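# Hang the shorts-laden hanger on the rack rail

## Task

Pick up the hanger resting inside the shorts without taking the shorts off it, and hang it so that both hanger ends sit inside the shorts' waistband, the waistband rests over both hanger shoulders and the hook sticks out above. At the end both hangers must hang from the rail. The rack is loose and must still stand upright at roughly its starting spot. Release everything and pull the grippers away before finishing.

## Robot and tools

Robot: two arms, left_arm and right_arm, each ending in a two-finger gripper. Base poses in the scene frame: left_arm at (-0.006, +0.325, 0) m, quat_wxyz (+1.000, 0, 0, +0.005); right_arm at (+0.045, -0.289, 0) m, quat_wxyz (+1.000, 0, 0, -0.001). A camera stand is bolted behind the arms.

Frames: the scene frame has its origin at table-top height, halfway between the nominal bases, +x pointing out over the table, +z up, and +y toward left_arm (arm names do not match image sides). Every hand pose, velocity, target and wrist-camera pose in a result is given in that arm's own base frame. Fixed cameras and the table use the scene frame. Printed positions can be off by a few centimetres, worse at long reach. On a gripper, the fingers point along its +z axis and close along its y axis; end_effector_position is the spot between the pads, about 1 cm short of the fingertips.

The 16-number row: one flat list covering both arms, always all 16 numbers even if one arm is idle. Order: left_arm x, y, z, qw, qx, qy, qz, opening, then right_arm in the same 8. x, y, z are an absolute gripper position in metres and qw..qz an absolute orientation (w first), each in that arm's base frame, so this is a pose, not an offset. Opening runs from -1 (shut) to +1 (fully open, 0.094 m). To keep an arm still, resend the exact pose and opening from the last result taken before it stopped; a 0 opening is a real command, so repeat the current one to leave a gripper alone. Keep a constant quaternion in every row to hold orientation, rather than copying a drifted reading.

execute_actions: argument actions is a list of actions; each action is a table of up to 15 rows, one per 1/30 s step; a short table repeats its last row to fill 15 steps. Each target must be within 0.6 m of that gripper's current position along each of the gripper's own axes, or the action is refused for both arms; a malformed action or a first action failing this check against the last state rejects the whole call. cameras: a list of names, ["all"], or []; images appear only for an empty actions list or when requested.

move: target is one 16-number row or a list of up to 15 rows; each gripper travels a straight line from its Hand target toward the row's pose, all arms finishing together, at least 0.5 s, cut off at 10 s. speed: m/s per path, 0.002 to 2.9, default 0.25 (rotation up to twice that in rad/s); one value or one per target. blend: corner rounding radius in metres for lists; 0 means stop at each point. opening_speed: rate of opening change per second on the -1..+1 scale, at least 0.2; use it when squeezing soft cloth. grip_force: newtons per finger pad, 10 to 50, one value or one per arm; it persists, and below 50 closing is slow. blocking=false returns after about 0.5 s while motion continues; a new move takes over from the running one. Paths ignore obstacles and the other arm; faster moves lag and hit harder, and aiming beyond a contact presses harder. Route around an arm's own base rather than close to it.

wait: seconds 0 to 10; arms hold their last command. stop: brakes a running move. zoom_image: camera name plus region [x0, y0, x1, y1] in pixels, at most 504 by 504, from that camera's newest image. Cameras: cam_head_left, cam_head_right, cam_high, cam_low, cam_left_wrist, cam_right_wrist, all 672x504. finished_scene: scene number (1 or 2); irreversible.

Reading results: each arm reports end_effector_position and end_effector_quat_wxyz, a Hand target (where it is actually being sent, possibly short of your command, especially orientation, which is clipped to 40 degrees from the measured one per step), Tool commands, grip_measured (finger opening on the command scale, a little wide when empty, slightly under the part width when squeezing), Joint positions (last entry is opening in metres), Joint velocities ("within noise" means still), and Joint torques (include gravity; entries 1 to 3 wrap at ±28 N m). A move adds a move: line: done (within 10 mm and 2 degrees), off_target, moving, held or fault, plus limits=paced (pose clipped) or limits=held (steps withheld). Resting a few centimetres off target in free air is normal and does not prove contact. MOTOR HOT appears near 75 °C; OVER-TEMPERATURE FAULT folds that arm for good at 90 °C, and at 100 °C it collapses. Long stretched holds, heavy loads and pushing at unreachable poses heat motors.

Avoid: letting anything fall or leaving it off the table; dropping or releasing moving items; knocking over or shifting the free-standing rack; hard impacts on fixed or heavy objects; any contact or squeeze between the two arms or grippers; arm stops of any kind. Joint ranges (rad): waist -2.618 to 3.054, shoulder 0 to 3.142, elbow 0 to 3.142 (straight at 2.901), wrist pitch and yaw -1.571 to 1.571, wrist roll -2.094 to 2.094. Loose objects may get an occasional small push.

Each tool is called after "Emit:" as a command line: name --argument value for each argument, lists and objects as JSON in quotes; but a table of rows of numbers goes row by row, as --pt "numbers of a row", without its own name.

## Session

Emit:
execute_actions --actions '[]'

Emit:
zoom_image --camera "cam_head_left" --region '[170, 230, 410, 450]'

Emit:
zoom_image --camera "cam_high" --region '[260, 180, 560, 420]'

Emit:
zoom_image --camera "cam_low" --region '[160, 250, 440, 450]'

Scene clock: 0.00 s.
left_arm: end_effector_position=(+0.3975, +0.0499, +0.1063) grip_measured=+1.000 end_effector_quat_wxyz=(+0.559, -0.072, +0.824, +0.065) | right_arm: end_effector_position=(+0.4061, -0.0029, +0.1222) grip_measured=+1.000 end_effector_quat_wxyz=(+0.611, -0.034, +0.791, +0.002)
Joint positions: left_arm=[0.064 1.475 0.424 0.672 -0.129 -0.023 0.094] | right_arm=[-0.052 1.517 0.385 0.874 -0.095 -0.065 0.094]
Joint velocities: within noise
Joint torques (N m): no reading
Heat: left arm: 28 °C; right arm: 31 °C.
Hand target: left_arm +0.3964, +0.0499, +0.1037; +0.553, -0.072, +0.827, +0.065 | right_arm +0.4059, -0.0028, +0.1209; +0.608, -0.034, +0.794, +0.003
Tool commands: left_gripper/opening=+1.0 right_gripper/opening=+1.0

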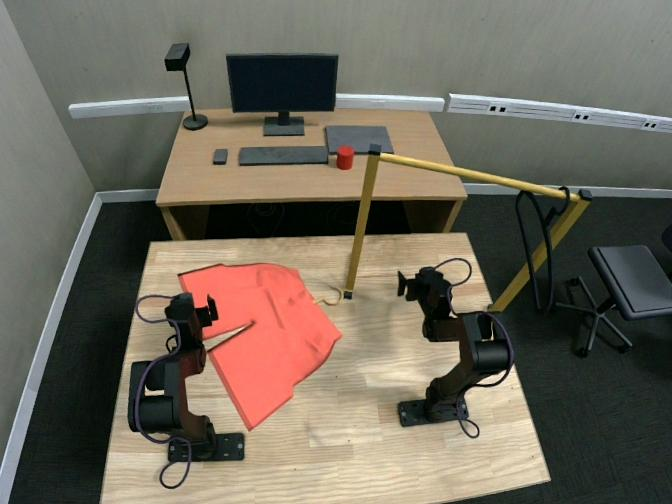

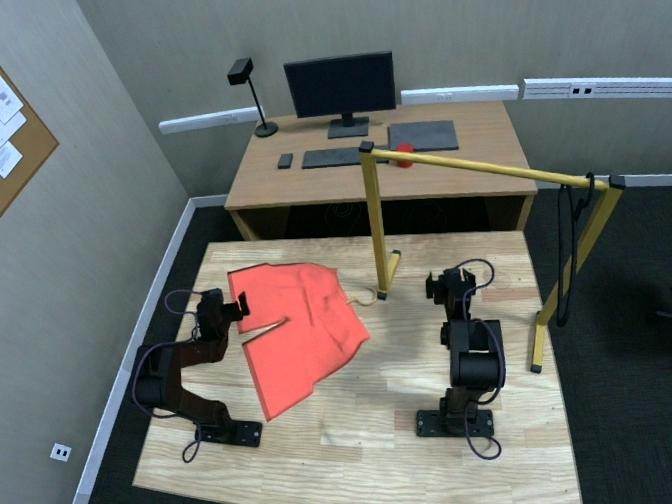

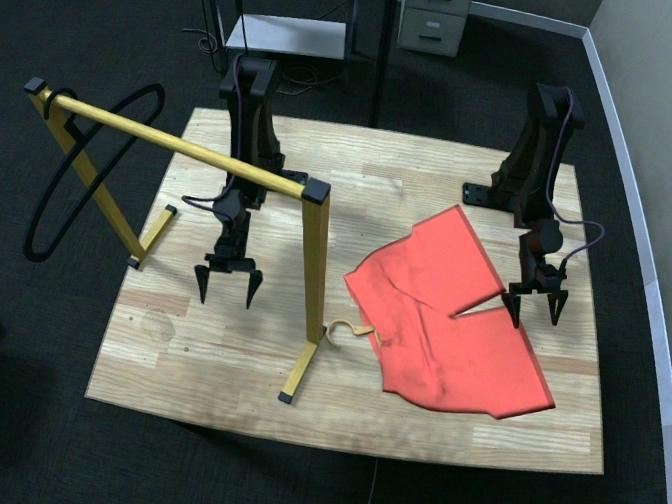

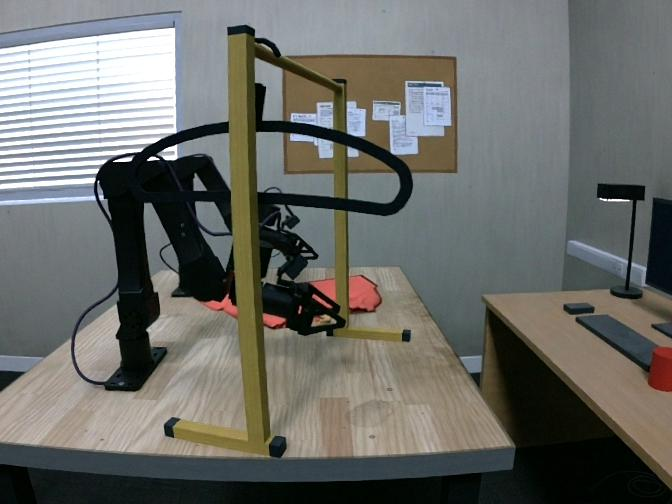

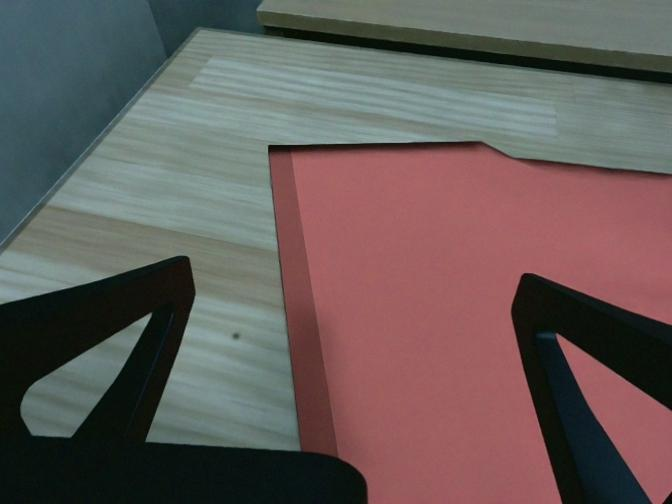

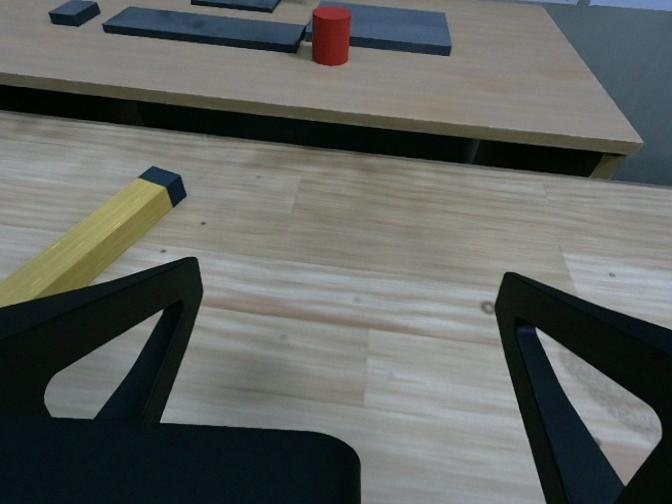

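Scaled by 2.100 from the camera's 672x504 image, which has a finer 960x720 frame.

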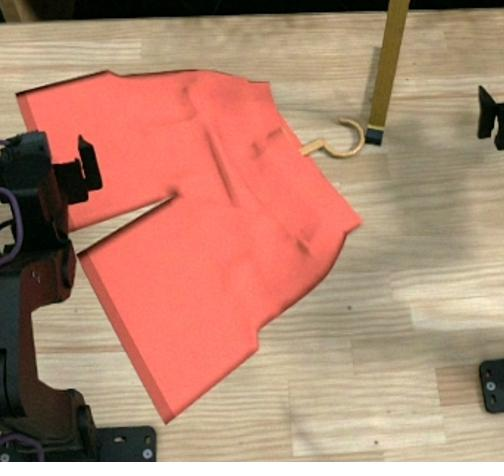

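Scaled by 1.680 from the camera's 672x504 image, which has a finer 960x720 frame.

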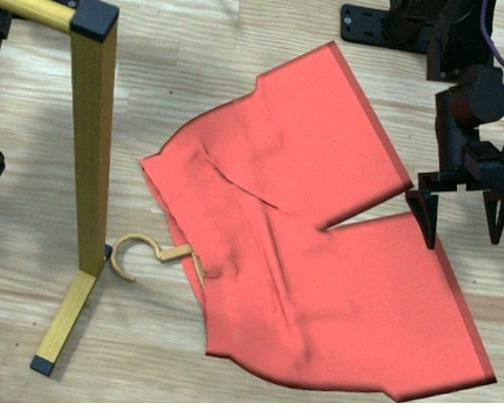

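Scaled by 1.800 from the camera's 672x504 image, which has a finer 960x720 frame.

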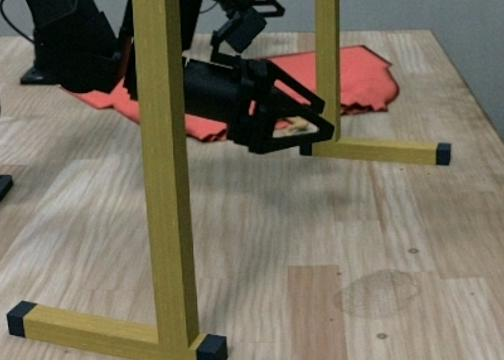

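Emit:
move --pt "0.27 0.0 0.22 0.57 -0.06 0.81 0.0 1 0.28 0.05 0.24 0.611 0.1 0.785 -0.05 0.3" --pt "0.229 -0.016 0.286 0.592 -0.051 0.797 -0.106 1 0.34 0.25 0.2 0.310 0.397 0.852 -0.145 0.3" --pt "0.229 -0.016 0.286 0.592 -0.051 0.797 -0.106 1 0.385 0.28 0.11 0.310 0.397 0.852 -0.145 0.3" --blend 0.03 --cameras '["cam_right_wrist", "cam_high", "cam_low"]'

Emit:
zoom_image --camera "cam_high" --region '[290, 230, 440, 380]'

Emit:
zoom_image --camera "cam_low" --region '[240, 220, 390, 370]'

Scene clock: 4.27 s.
left_arm: end_effector_position=(+0.2346, -0.0166, +0.2810) grip_measured=+1.000 end_effector_quat_wxyz=(+0.591, -0.048, +0.798, -0.104) | right_arm: end_effector_position=(+0.3827, +0.2814, +0.1112) grip_measured=+0.302 end_effector_quat_wxyz=(+0.315, +0.386, +0.859, -0.121)
Joint positions: left_arm=[0.033 0.409 0.7 -0.577 0.142 -0.192 0.094] | right_arm=[0.874 2.482 2.403 -1.568 0.684 1.748 0.061]
Joint torques (N m): left_arm=[0.83 1.32 8.35 1.43 0.12 -0.07] | right_arm=[-0.31 -12.44 8.12 0.07 0.48 0.08]
Heat: left arm: 28 °C; right arm: 32 °C.
Hand target: left_arm +0.2292, -0.0162, +0.2860; +0.592, -0.051, +0.797, -0.106 | right_arm +0.3849, +0.2796, +0.1099; +0.317, +0.390, +0.855, -0.125
Off the commanded pose: left_arm 0.008 m, 0 deg | right_arm 0.003 m, 3 deg.
joint sent to its limit (right arm) — joint 4 (wrist pitch), lower limit. The joint targets are off in orientation, not in position.
move: off_target (right_arm)
Images, in order (width x height): cam_high 672x504, cam_low 672x504, cam_right_wrist 672x504.

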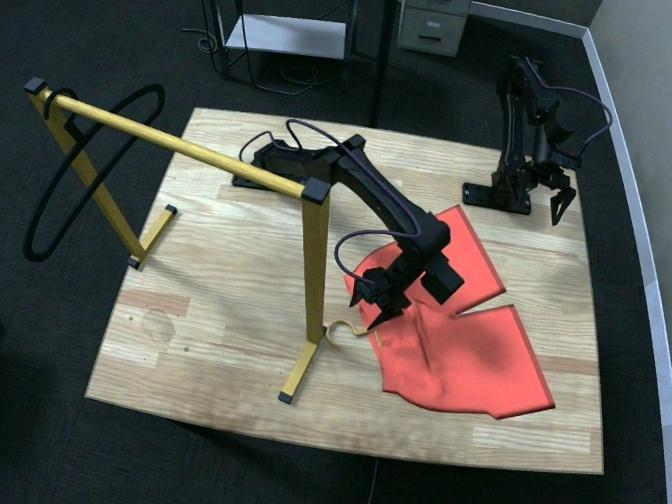

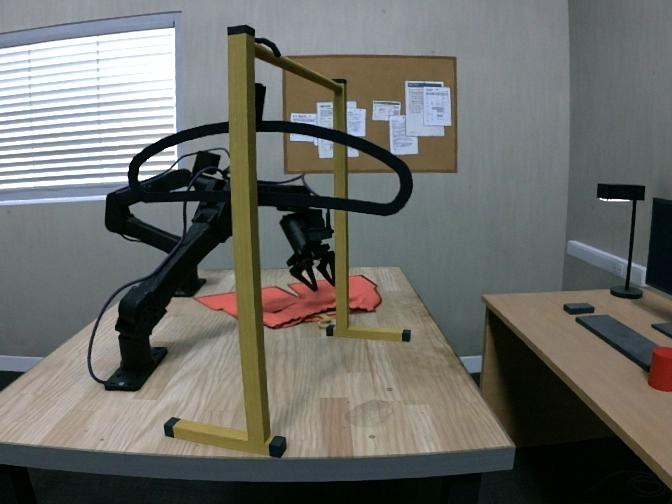

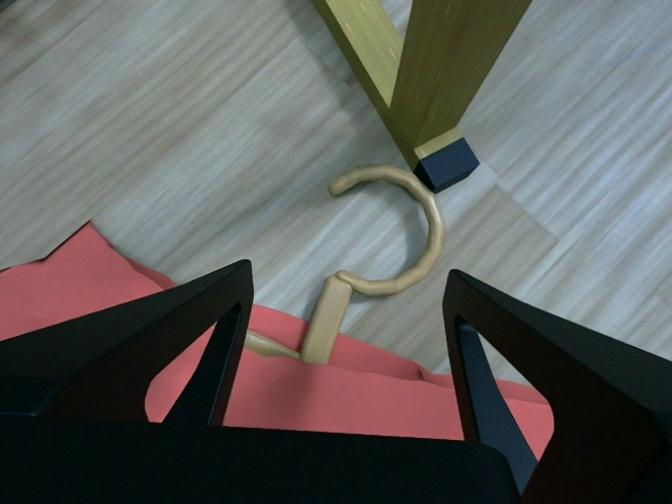

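Scaled by 3.360 from the camera's 672x504 image, which has a finer 960x720 frame.

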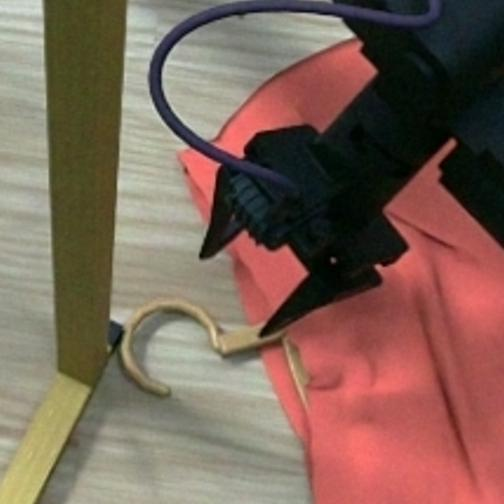

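Scaled by 3.360 from the camera's 672x504 image, which has a finer 960x720 frame.

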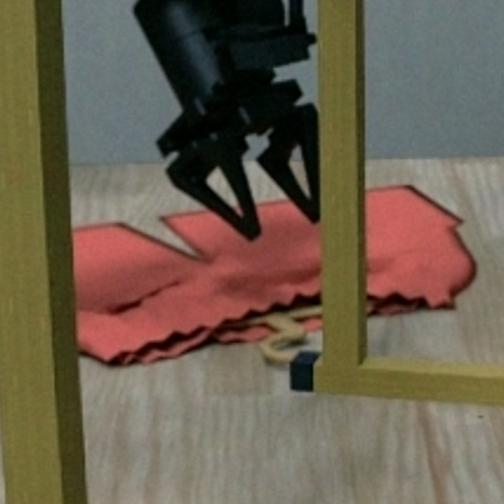

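Emit:
move --target '[0.229, -0.016, 0.286, 0.592, -0.051, 0.797, -0.106, 1, 0.389, 0.279, 0.045, 0.296, 0.470, 0.814, -0.171, 0.1]' --speed 0.12 --cameras '["cam_right_wrist", "cam_low"]'

Emit:
zoom_image --camera "cam_low" --region '[240, 220, 390, 370]'

Scene clock: 6.40 s.
left_arm: end_effector_position=(+0.2346, -0.0166, +0.2810) grip_measured=+1.000 end_effector_quat_wxyz=(+0.591, -0.048, +0.798, -0.104) | right_arm: end_effector_position=(+0.3863, +0.2819, +0.0551) grip_measured=+0.102 end_effector_quat_wxyz=(+0.303, +0.460, +0.824, -0.134)
Joint positions: left_arm=[0.033 0.409 0.7 -0.577 0.142 -0.192 0.094] | right_arm=[0.86 2.631 2.461 -1.57 0.656 1.936 0.052]
Joint torques (N m): left_arm=[0.85 1.32 8.21 1.43 0.1 -0.03] | right_arm=[-0.65 -11.69 8.17 -0.14 0.38 0.11]
Heat: left arm: 28 °C; right arm: 33 °C.
Hand target: left_arm +0.2292, -0.0161, +0.2860; +0.592, -0.051, +0.797, -0.106 | right_arm +0.3886, +0.2785, +0.0449; +0.302, +0.463, +0.820, -0.145
Off the commanded pose: left_arm 0.008 m, 0 deg | right_arm 0.011 m, 5 deg.
joint sent to its limit (right arm) — joint 4 (wrist pitch), lower limit. The joint targets are off in orientation, not in position.
move: off_target (right_arm)
Images, in order (width x height): cam_low 672x504, cam_right_wrist 672x504.

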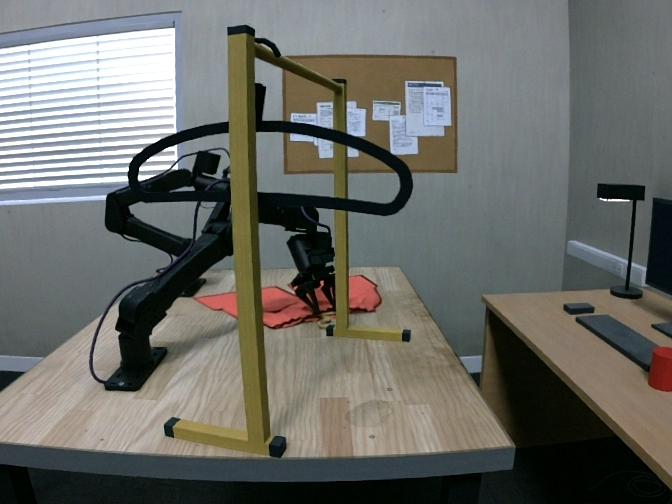

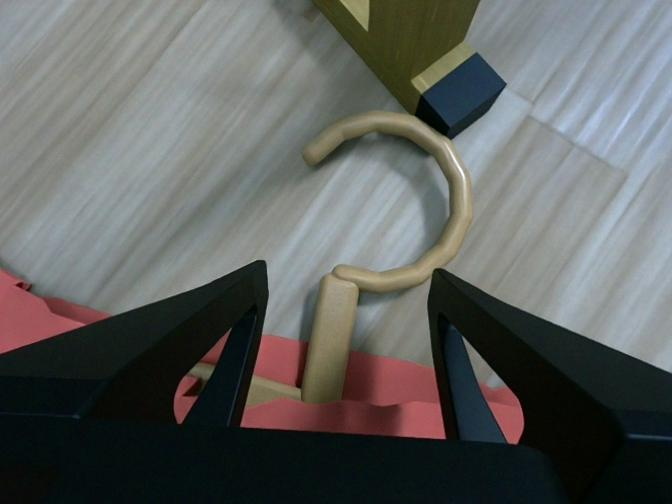

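Scaled by 3.360 from the camera's 672x504 image, which has a finer 960x720 frame.

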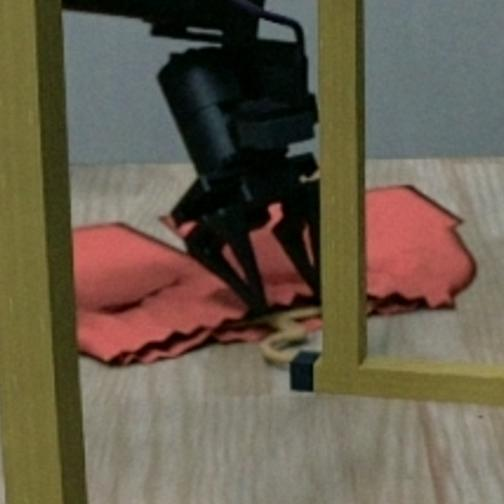

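Emit:
move --target '[0.229, -0.016, 0.286, 0.592, -0.051, 0.797, -0.106, 1, 0.385, 0.286, 0.006, 0.302, 0.463, 0.820, -0.145, 0.0]' --speed 0.1 --cameras '["cam_right_wrist", "cam_low"]'

Emit:
zoom_image --camera "cam_low" --region '[240, 220, 390, 370]'

Scene clock: 8.17 s.
left_arm: end_effector_position=(+0.2346, -0.0166, +0.2810) grip_measured=+1.000 end_effector_quat_wxyz=(+0.591, -0.048, +0.798, -0.104) | right_arm: end_effector_position=(+0.3896, +0.2862, +0.0274) grip_measured=+0.002 end_effector_quat_wxyz=(+0.303, +0.469, +0.819, -0.128)
Joint positions: left_arm=[0.033 0.409 0.7 -0.577 0.142 -0.192 0.094] | right_arm=[0.86 2.658 2.403 -1.479 0.654 1.955 0.047]
Joint torques (N m): left_arm=[0.84 1.32 8.36 1.44 0.09 -0.03] | right_arm=[0.54 -11.49 5.16 0.16 0.35 0.14]
Heat: left arm: 28 °C; right arm: 33 °C.
Hand target: left_arm +0.2292, -0.0161, +0.2860; +0.592, -0.051, +0.797, -0.106 | right_arm +0.3846, +0.2854, +0.0065; +0.302, +0.463, +0.820, -0.145
Off the commanded pose: left_arm 0.008 m, 0 deg | right_arm 0.022 m, 2 deg.
move: off_target (right_arm)
Images, in order (width x height): cam_low 672x504, cam_right_wrist 672x504.

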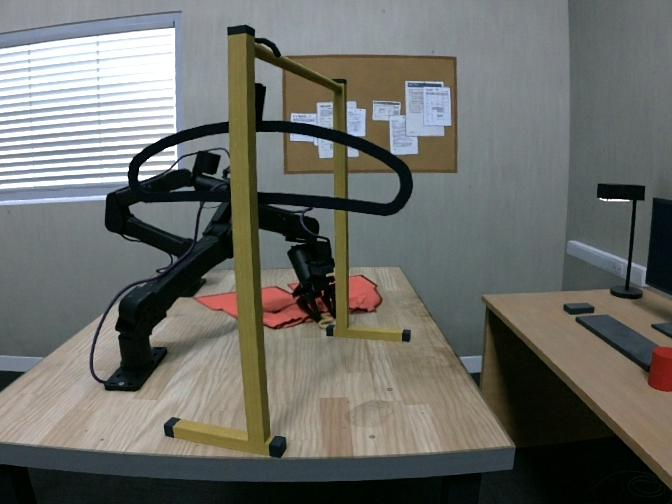

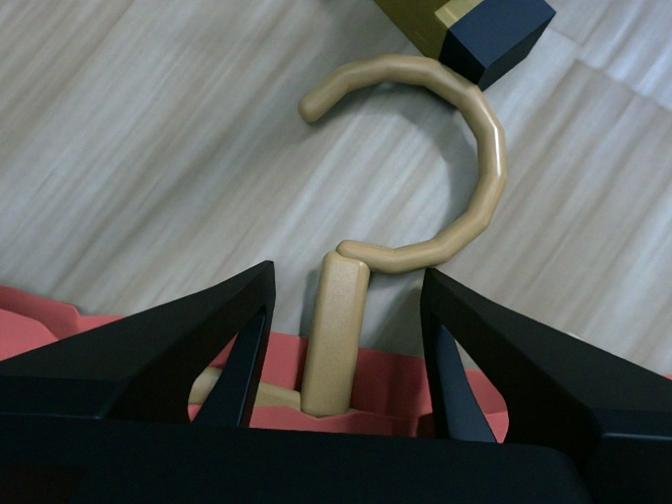

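Scaled by 3.360 from the camera's 672x504 image, which has a finer 960x720 frame.

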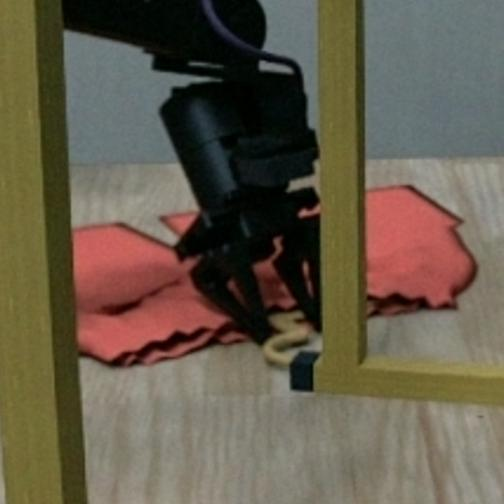

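Emit:
move --target '[0.229, -0.016, 0.286, 0.592, -0.051, 0.797, -0.106, 1, 0.375, 0.297, -0.002, 0.302, 0.463, 0.820, -0.145, 0.0]' --speed 0.1 --cameras '["cam_right_wrist", "cam_low"]'

Emit:
zoom_image --camera "cam_low" --region '[240, 220, 390, 370]'

Scene clock: 9.37 s.
left_arm: end_effector_position=(+0.2346, -0.0166, +0.2810) grip_measured=+1.000 end_effector_quat_wxyz=(+0.591, -0.048, +0.798, -0.104) | right_arm: end_effector_position=(+0.3839, +0.2924, +0.0263) grip_measured=+0.002 end_effector_quat_wxyz=(+0.318, +0.464, +0.816, -0.129)
Joint positions: left_arm=[0.033 0.409 0.7 -0.577 0.142 -0.192 0.094] | right_arm=[0.886 2.667 2.403 -1.486 0.681 1.984 0.047]
Joint torques (N m): left_arm=[0.87 1.44 8.28 1.45 0.11 -0.06] | right_arm=[0.87 -10.37 6.8 -0.01 0.04 0.17]
Heat: left arm: 29 °C; right arm: 33 °C.
Hand target: left_arm +0.2292, -0.0161, +0.2860; +0.592, -0.051, +0.797, -0.106 | right_arm +0.3743, +0.2958, -0.0011; +0.303, +0.463, +0.820, -0.145
Off the commanded pose: left_arm 0.008 m, 0 deg | right_arm 0.030 m, 3 deg.
move: off_target (right_arm)
Images, in order (width x height): cam_low 672x504, cam_right_wrist 672x504.

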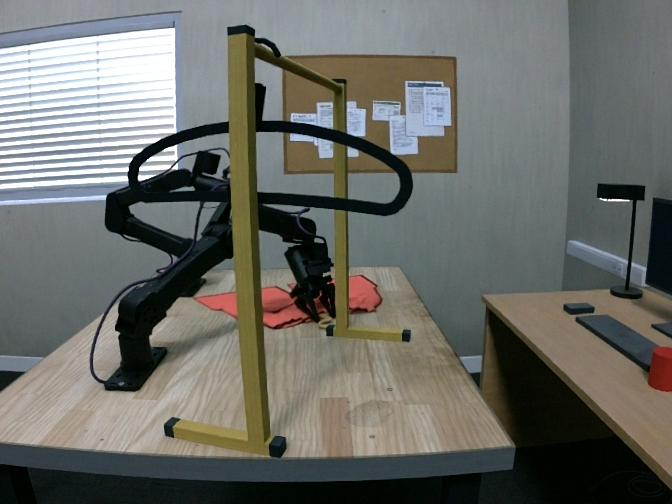

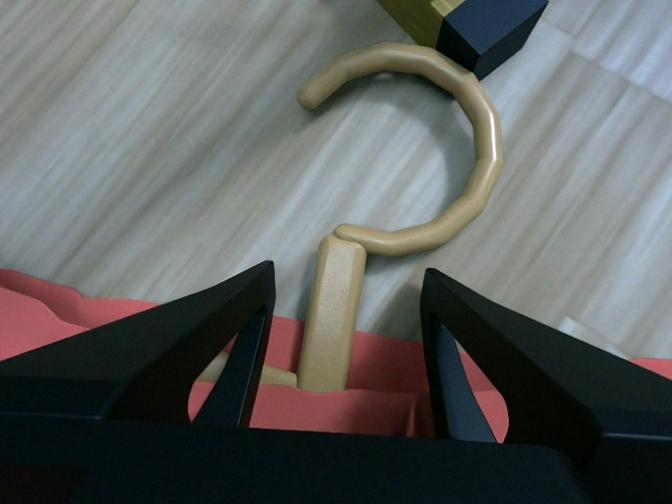

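Scaled by 3.360 from the camera's 672x504 image, which has a finer 960x720 frame.

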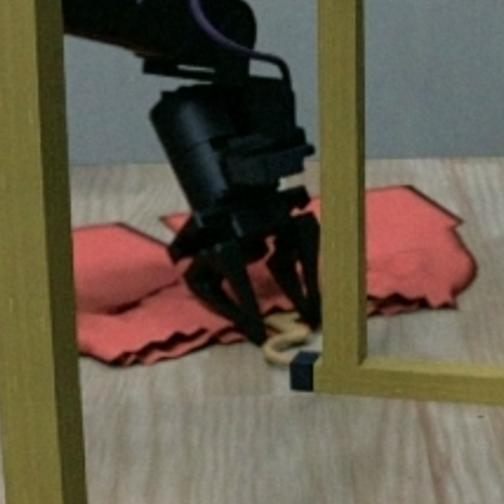

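Emit:
move --target '[0.229, -0.016, 0.286, 0.592, -0.051, 0.797, -0.106, 1, 0.383, 0.294, 0.014, 0.310, 0.463, 0.818, -0.138, -0.85]' --speed 0.1 --opening_speed 0.6 --cameras '["cam_right_wrist"]'

Scene clock: 11.27 s.
left_arm: end_effector_position=(+0.2346, -0.0166, +0.2810) grip_measured=+1.000 end_effector_quat_wxyz=(+0.591, -0.048, +0.798, -0.104) | right_arm: end_effector_position=(+0.3829, +0.2946, +0.0274) grip_measured=-0.724 end_effector_quat_wxyz=(+0.312, +0.468, +0.818, -0.125)
Joint positions: left_arm=[0.033 0.409 0.7 -0.577 0.142 -0.192 0.094] | right_arm=[0.886 2.667 2.415 -1.492 0.666 1.985 0.013]
Joint torques (N m): left_arm=[0.81 1.36 8.35 1.42 0.11 -0.04] | right_arm=[-0.14 -11.45 8.24 -0.05 0.36 -0.05]
Heat: left arm: 29 °C; right arm: 33 °C.
Hand target: left_arm +0.2292, -0.0161, +0.2860; +0.592, -0.051, +0.797, -0.106 | right_arm +0.3827, +0.2936, +0.0141; +0.310, +0.463, +0.819, -0.137
Off the commanded pose: left_arm 0.008 m, 0 deg | right_arm 0.013 m, 2 deg.
move: off_target (right_arm)
Images, in order (width x height): cam_right_wrist 672x504.

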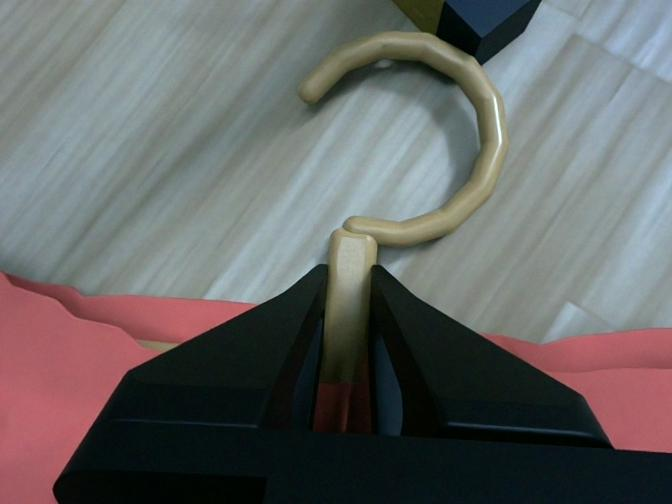

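Emit:
move --pt "0.229 -0.016 0.286 0.592 -0.051 0.797 -0.106 1 0.365 0.30 0.08 0.310 0.45 0.82 -0.145 -0.9" --pt "0.229 -0.016 0.286 0.592 -0.051 0.797 -0.106 1 0.31 0.24 0.20 0.554 0.212 0.791 -0.149 -0.9" --pt "0.229 -0.016 0.286 0.592 -0.051 0.797 -0.106 1 0.30 0.18 0.32 0.766 0 0.643 0 -0.9" --speed 0.15 --blend 0.03 --cameras '["all"]'

Emit:
zoom_image --camera "cam_high" --region '[230, 130, 450, 340]'

Emit:
zoom_image --camera "cam_head_right" --region '[240, 120, 480, 350]'

Scene clock: 17.93 s.
left_arm: end_effector_position=(+0.2346, -0.0166, +0.2810) grip_measured=+1.000 end_effector_quat_wxyz=(+0.591, -0.048, +0.798, -0.104) | right_arm: end_effector_position=(+0.2990, +0.1807, +0.3238) grip_measured=-0.726 end_effector_quat_wxyz=(+0.764, +0.005, +0.645, +0.002)
Joint positions: left_arm=[0.033 0.409 0.7 -0.577 0.142 -0.192 0.094] | right_arm=[0.977 1.16 0.563 0.895 0.961 -0.238 0.013]
Joint torques (N m): left_arm=[0.83 1.22 8.34 1.45 0.1 -0.05] | right_arm=[-0.62 -2.56 5.96 2.05 -0.31 -0.15]
Heat: left arm: 29 °C; right arm: 33 °C.
Hand target: left_arm +0.2292, -0.0161, +0.2860; +0.592, -0.051, +0.797, -0.106 | right_arm +0.3000, +0.1799, +0.3200; +0.766, +0.000, +0.643, +0.000
Off the commanded pose: left_arm 0.008 m, 0 deg | right_arm 0.004 m, 1 deg.
move: done

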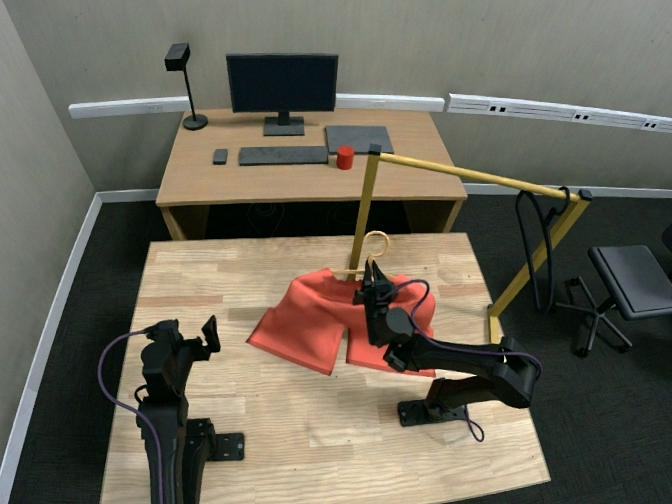

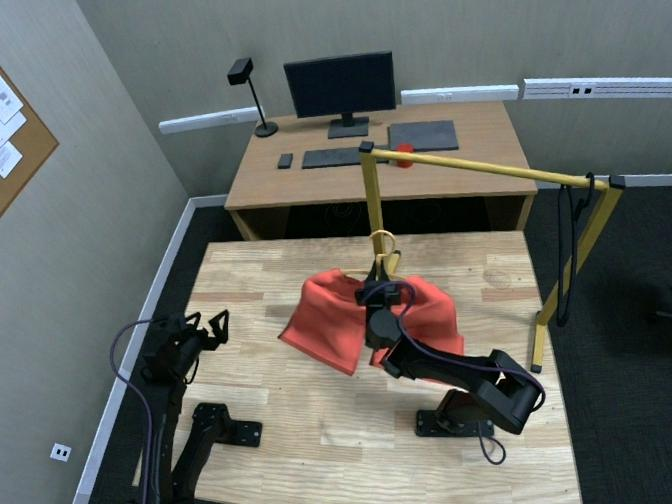

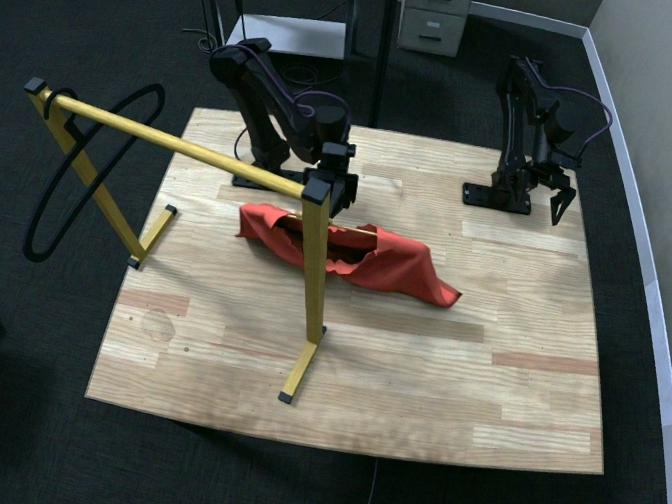

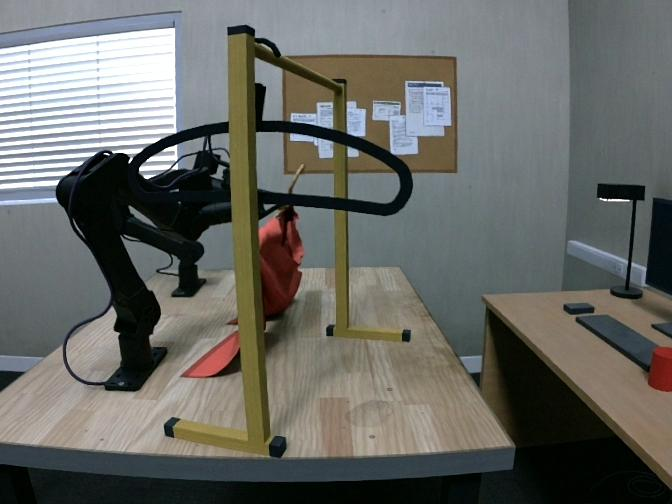

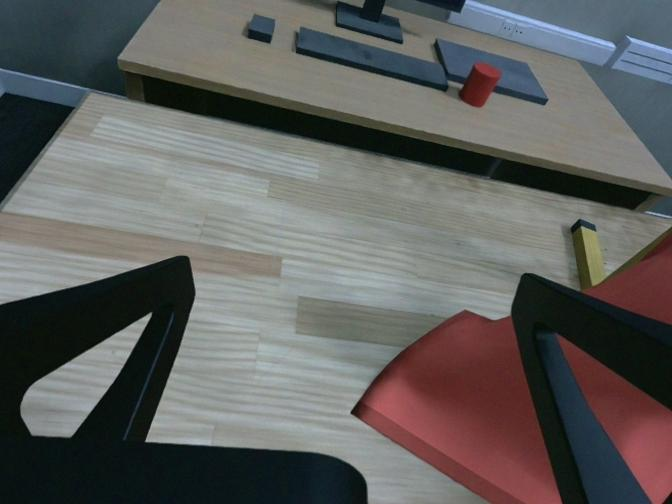

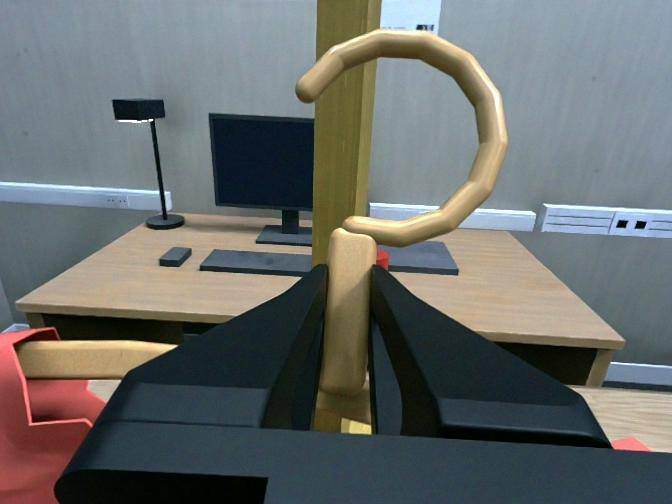

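Scaled by 2.291 from the camera's 672x504 image, which has a finer 960x720 frame.

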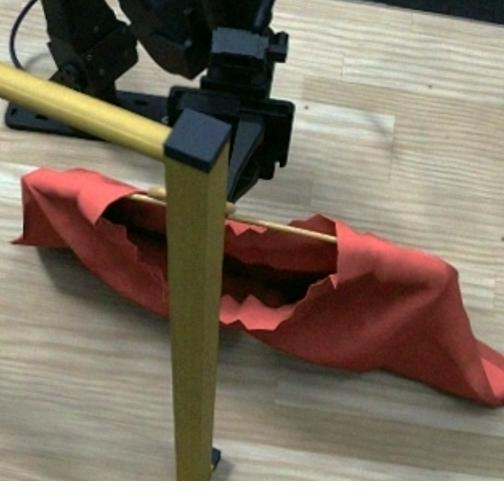

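Scaled by 2.100 from the camera's 672x504 image, which has a finer 960x720 frame.

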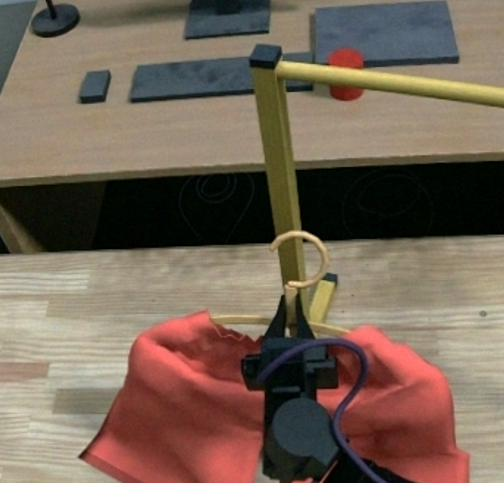

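Emit:
move --pt "0.229 -0.016 0.286 0.592 -0.051 0.797 -0.106 1 0.30 0.15 0.42 0.904 -0.075 0.384 0.176 -0.9" --speed 0.15 --cameras '["cam_right_wrist","cam_low","cam_high"]'

Scene clock: 21.33 s.
left_arm: end_effector_position=(+0.2346, -0.0166, +0.2810) grip_measured=+1.000 end_effector_quat_wxyz=(+0.591, -0.048, +0.798, -0.104) | right_arm: end_effector_position=(+0.3031, +0.1531, +0.4062) grip_measured=-0.726 end_effector_quat_wxyz=(+0.895, -0.083, +0.405, +0.169)
Joint positions: left_arm=[0.033 0.409 0.7 -0.577 0.142 -0.192 0.094] | right_arm=[0.516 1.237 0.469 1.489 0.096 -0.1 0.013]
Joint torques (N m): left_arm=[0.79 1.35 8.28 1.43 0.1 -0.03] | right_arm=[-0.72 -2.5 8.68 1.97 -0.18 0.1]
Heat: left arm: 30 °C; right arm: 33 °C.
Hand target: left_arm +0.2292, -0.0161, +0.2860; +0.592, -0.051, +0.797, -0.106 | right_arm +0.2996, +0.1499, +0.4196; +0.903, -0.075, +0.384, +0.176
Off the commanded pose: left_arm 0.008 m, 0 deg | right_arm 0.014 m, 3 deg.
move: off_target (right_arm)
Images, in order (width x height): cam_high 672x504, cam_low 672x504, cam_right_wrist 672x504.

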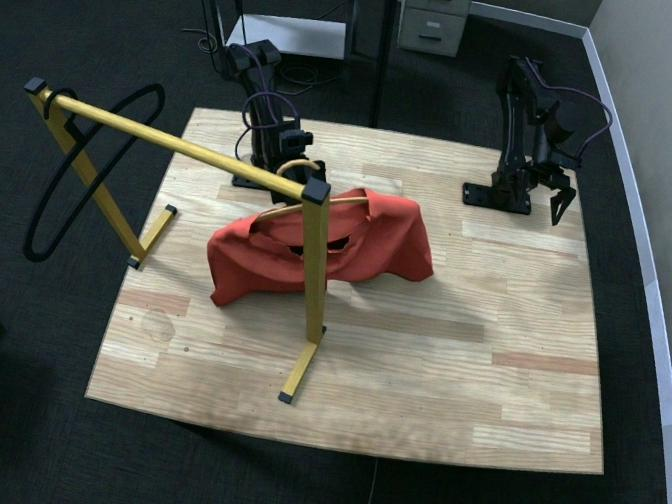

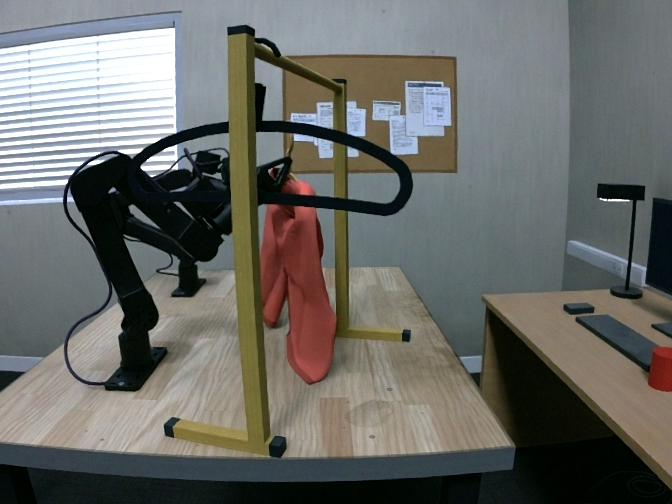

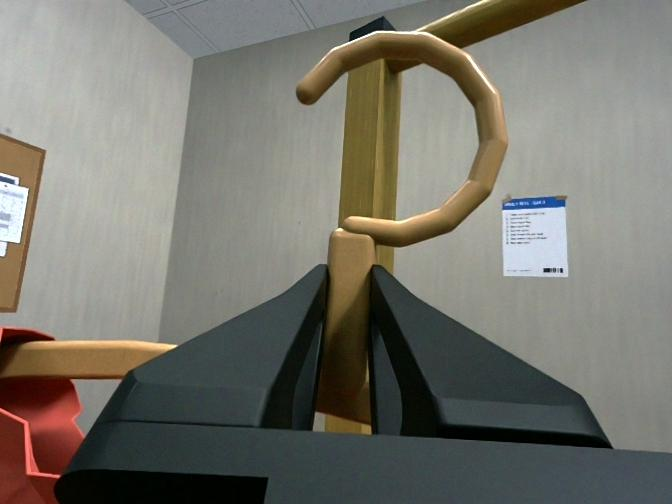

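Emit:
zoom_image --camera "cam_low" --region '[200, 10, 380, 190]'

Emit:
zoom_image --camera "cam_low" --region '[220, 280, 420, 480]'

Emit:
zoom_image --camera "cam_high" --region '[170, 110, 450, 330]'

Scaled by 2.800 from the camera's 672x504 image, which has a finer 960x720 frame.

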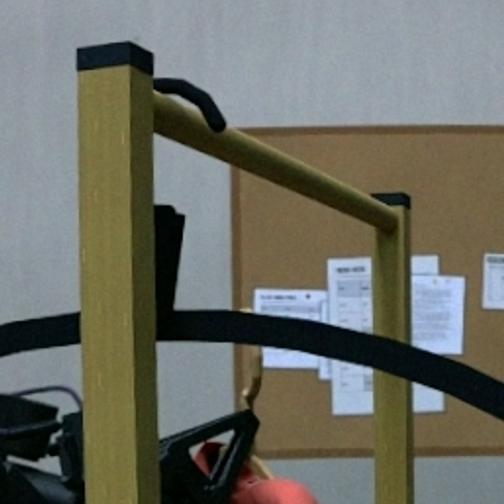

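Scaled by 2.520 from the camera's 672x504 image, which has a finer 960x720 frame.

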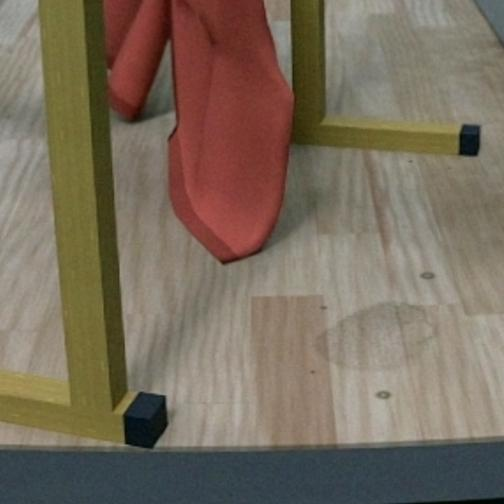

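Scaled by 1.800 from the camera's 672x504 image, which has a finer 960x720 frame.

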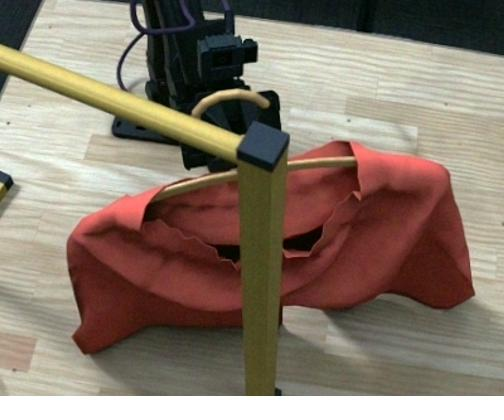

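Emit:
move --pt "0.229 -0.016 0.286 0.592 -0.051 0.797 -0.106 1 0.424 -0.006 0.436 0.903 -0.084 0.365 0.209 -0.9" --speed 0.15 --cameras '["cam_right_wrist","cam_low","cam_high"]'

Emit:
zoom_image --camera "cam_low" --region '[200, 10, 450, 260]'

Emit:
zoom_image --camera "cam_high" --region '[10, 60, 330, 340]'

Scene clock: 25.03 s.
left_arm: end_effector_position=(+0.2346, -0.0166, +0.2810) grip_measured=+1.000 end_effector_quat_wxyz=(+0.591, -0.048, +0.798, -0.104) | right_arm: end_effector_position=(+0.4257, -0.0043, +0.4228) grip_measured=-0.726 end_effector_quat_wxyz=(+0.882, -0.073, +0.421, +0.199)
Joint positions: left_arm=[0.033 0.409 0.7 -0.577 0.142 -0.192 0.094] | right_arm=[-0.195 1.618 0.866 1.533 -0.444 0.452 0.013]
Joint torques (N m): left_arm=[0.88 1.42 8.36 1.44 0.12 -0.03] | right_arm=[-0.23 -5.71 9.43 1.71 0.21 0.14]
Heat: left arm: 30 °C; right arm: 34 °C.
Hand target: left_arm +0.2292, -0.0161, +0.2860; +0.592, -0.051, +0.797, -0.106 | right_arm +0.4235, -0.0059, +0.4360; +0.891, -0.077, +0.400, +0.200
Off the commanded pose: left_arm 0.008 m, 0 deg | right_arm 0.013 m, 7 deg.
joint sent to its limit (right arm) — joint 4 (wrist pitch), upper limit. The joint targets are off in orientation, not in position.
move: off_target (right_arm)
Images, in order (width x height): cam_high 672x504, cam_low 672x504, cam_right_wrist 672x504.

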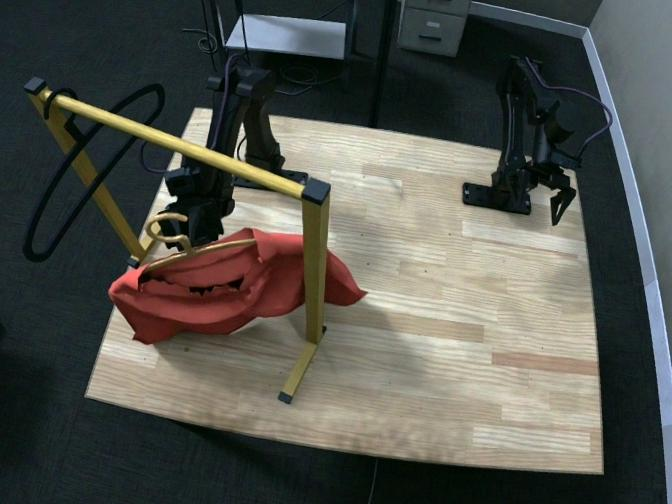

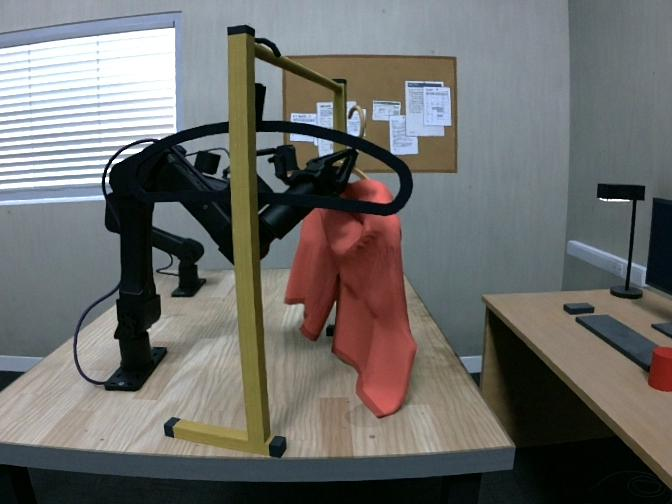

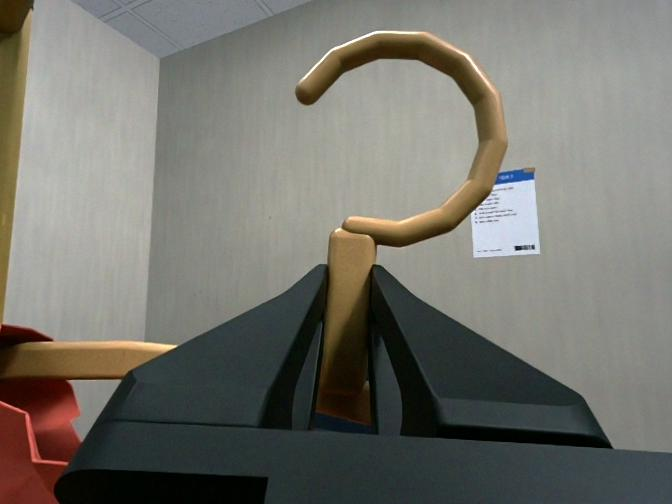

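Scaled by 2.016 from the camera's 672x504 image, which has a finer 960x720 frame.

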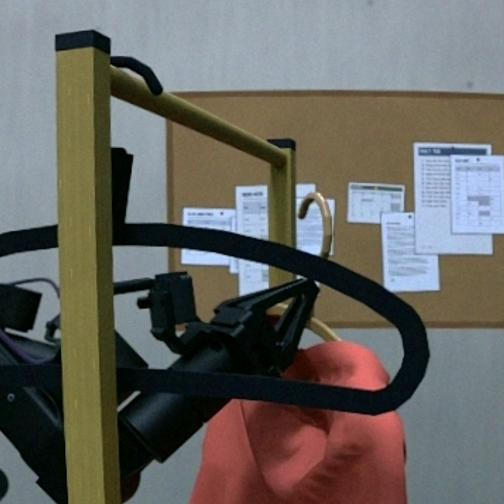

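Scaled by 1.575 from the camera's 672x504 image, which has a finer 960x720 frame.

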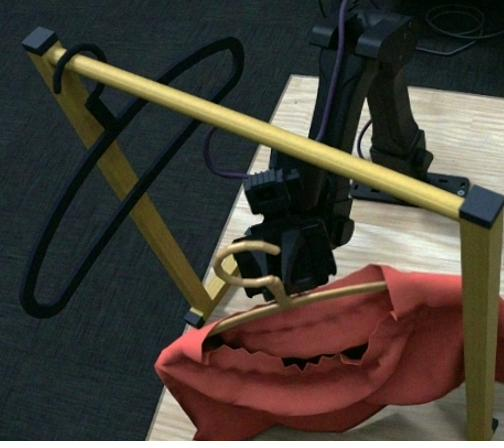

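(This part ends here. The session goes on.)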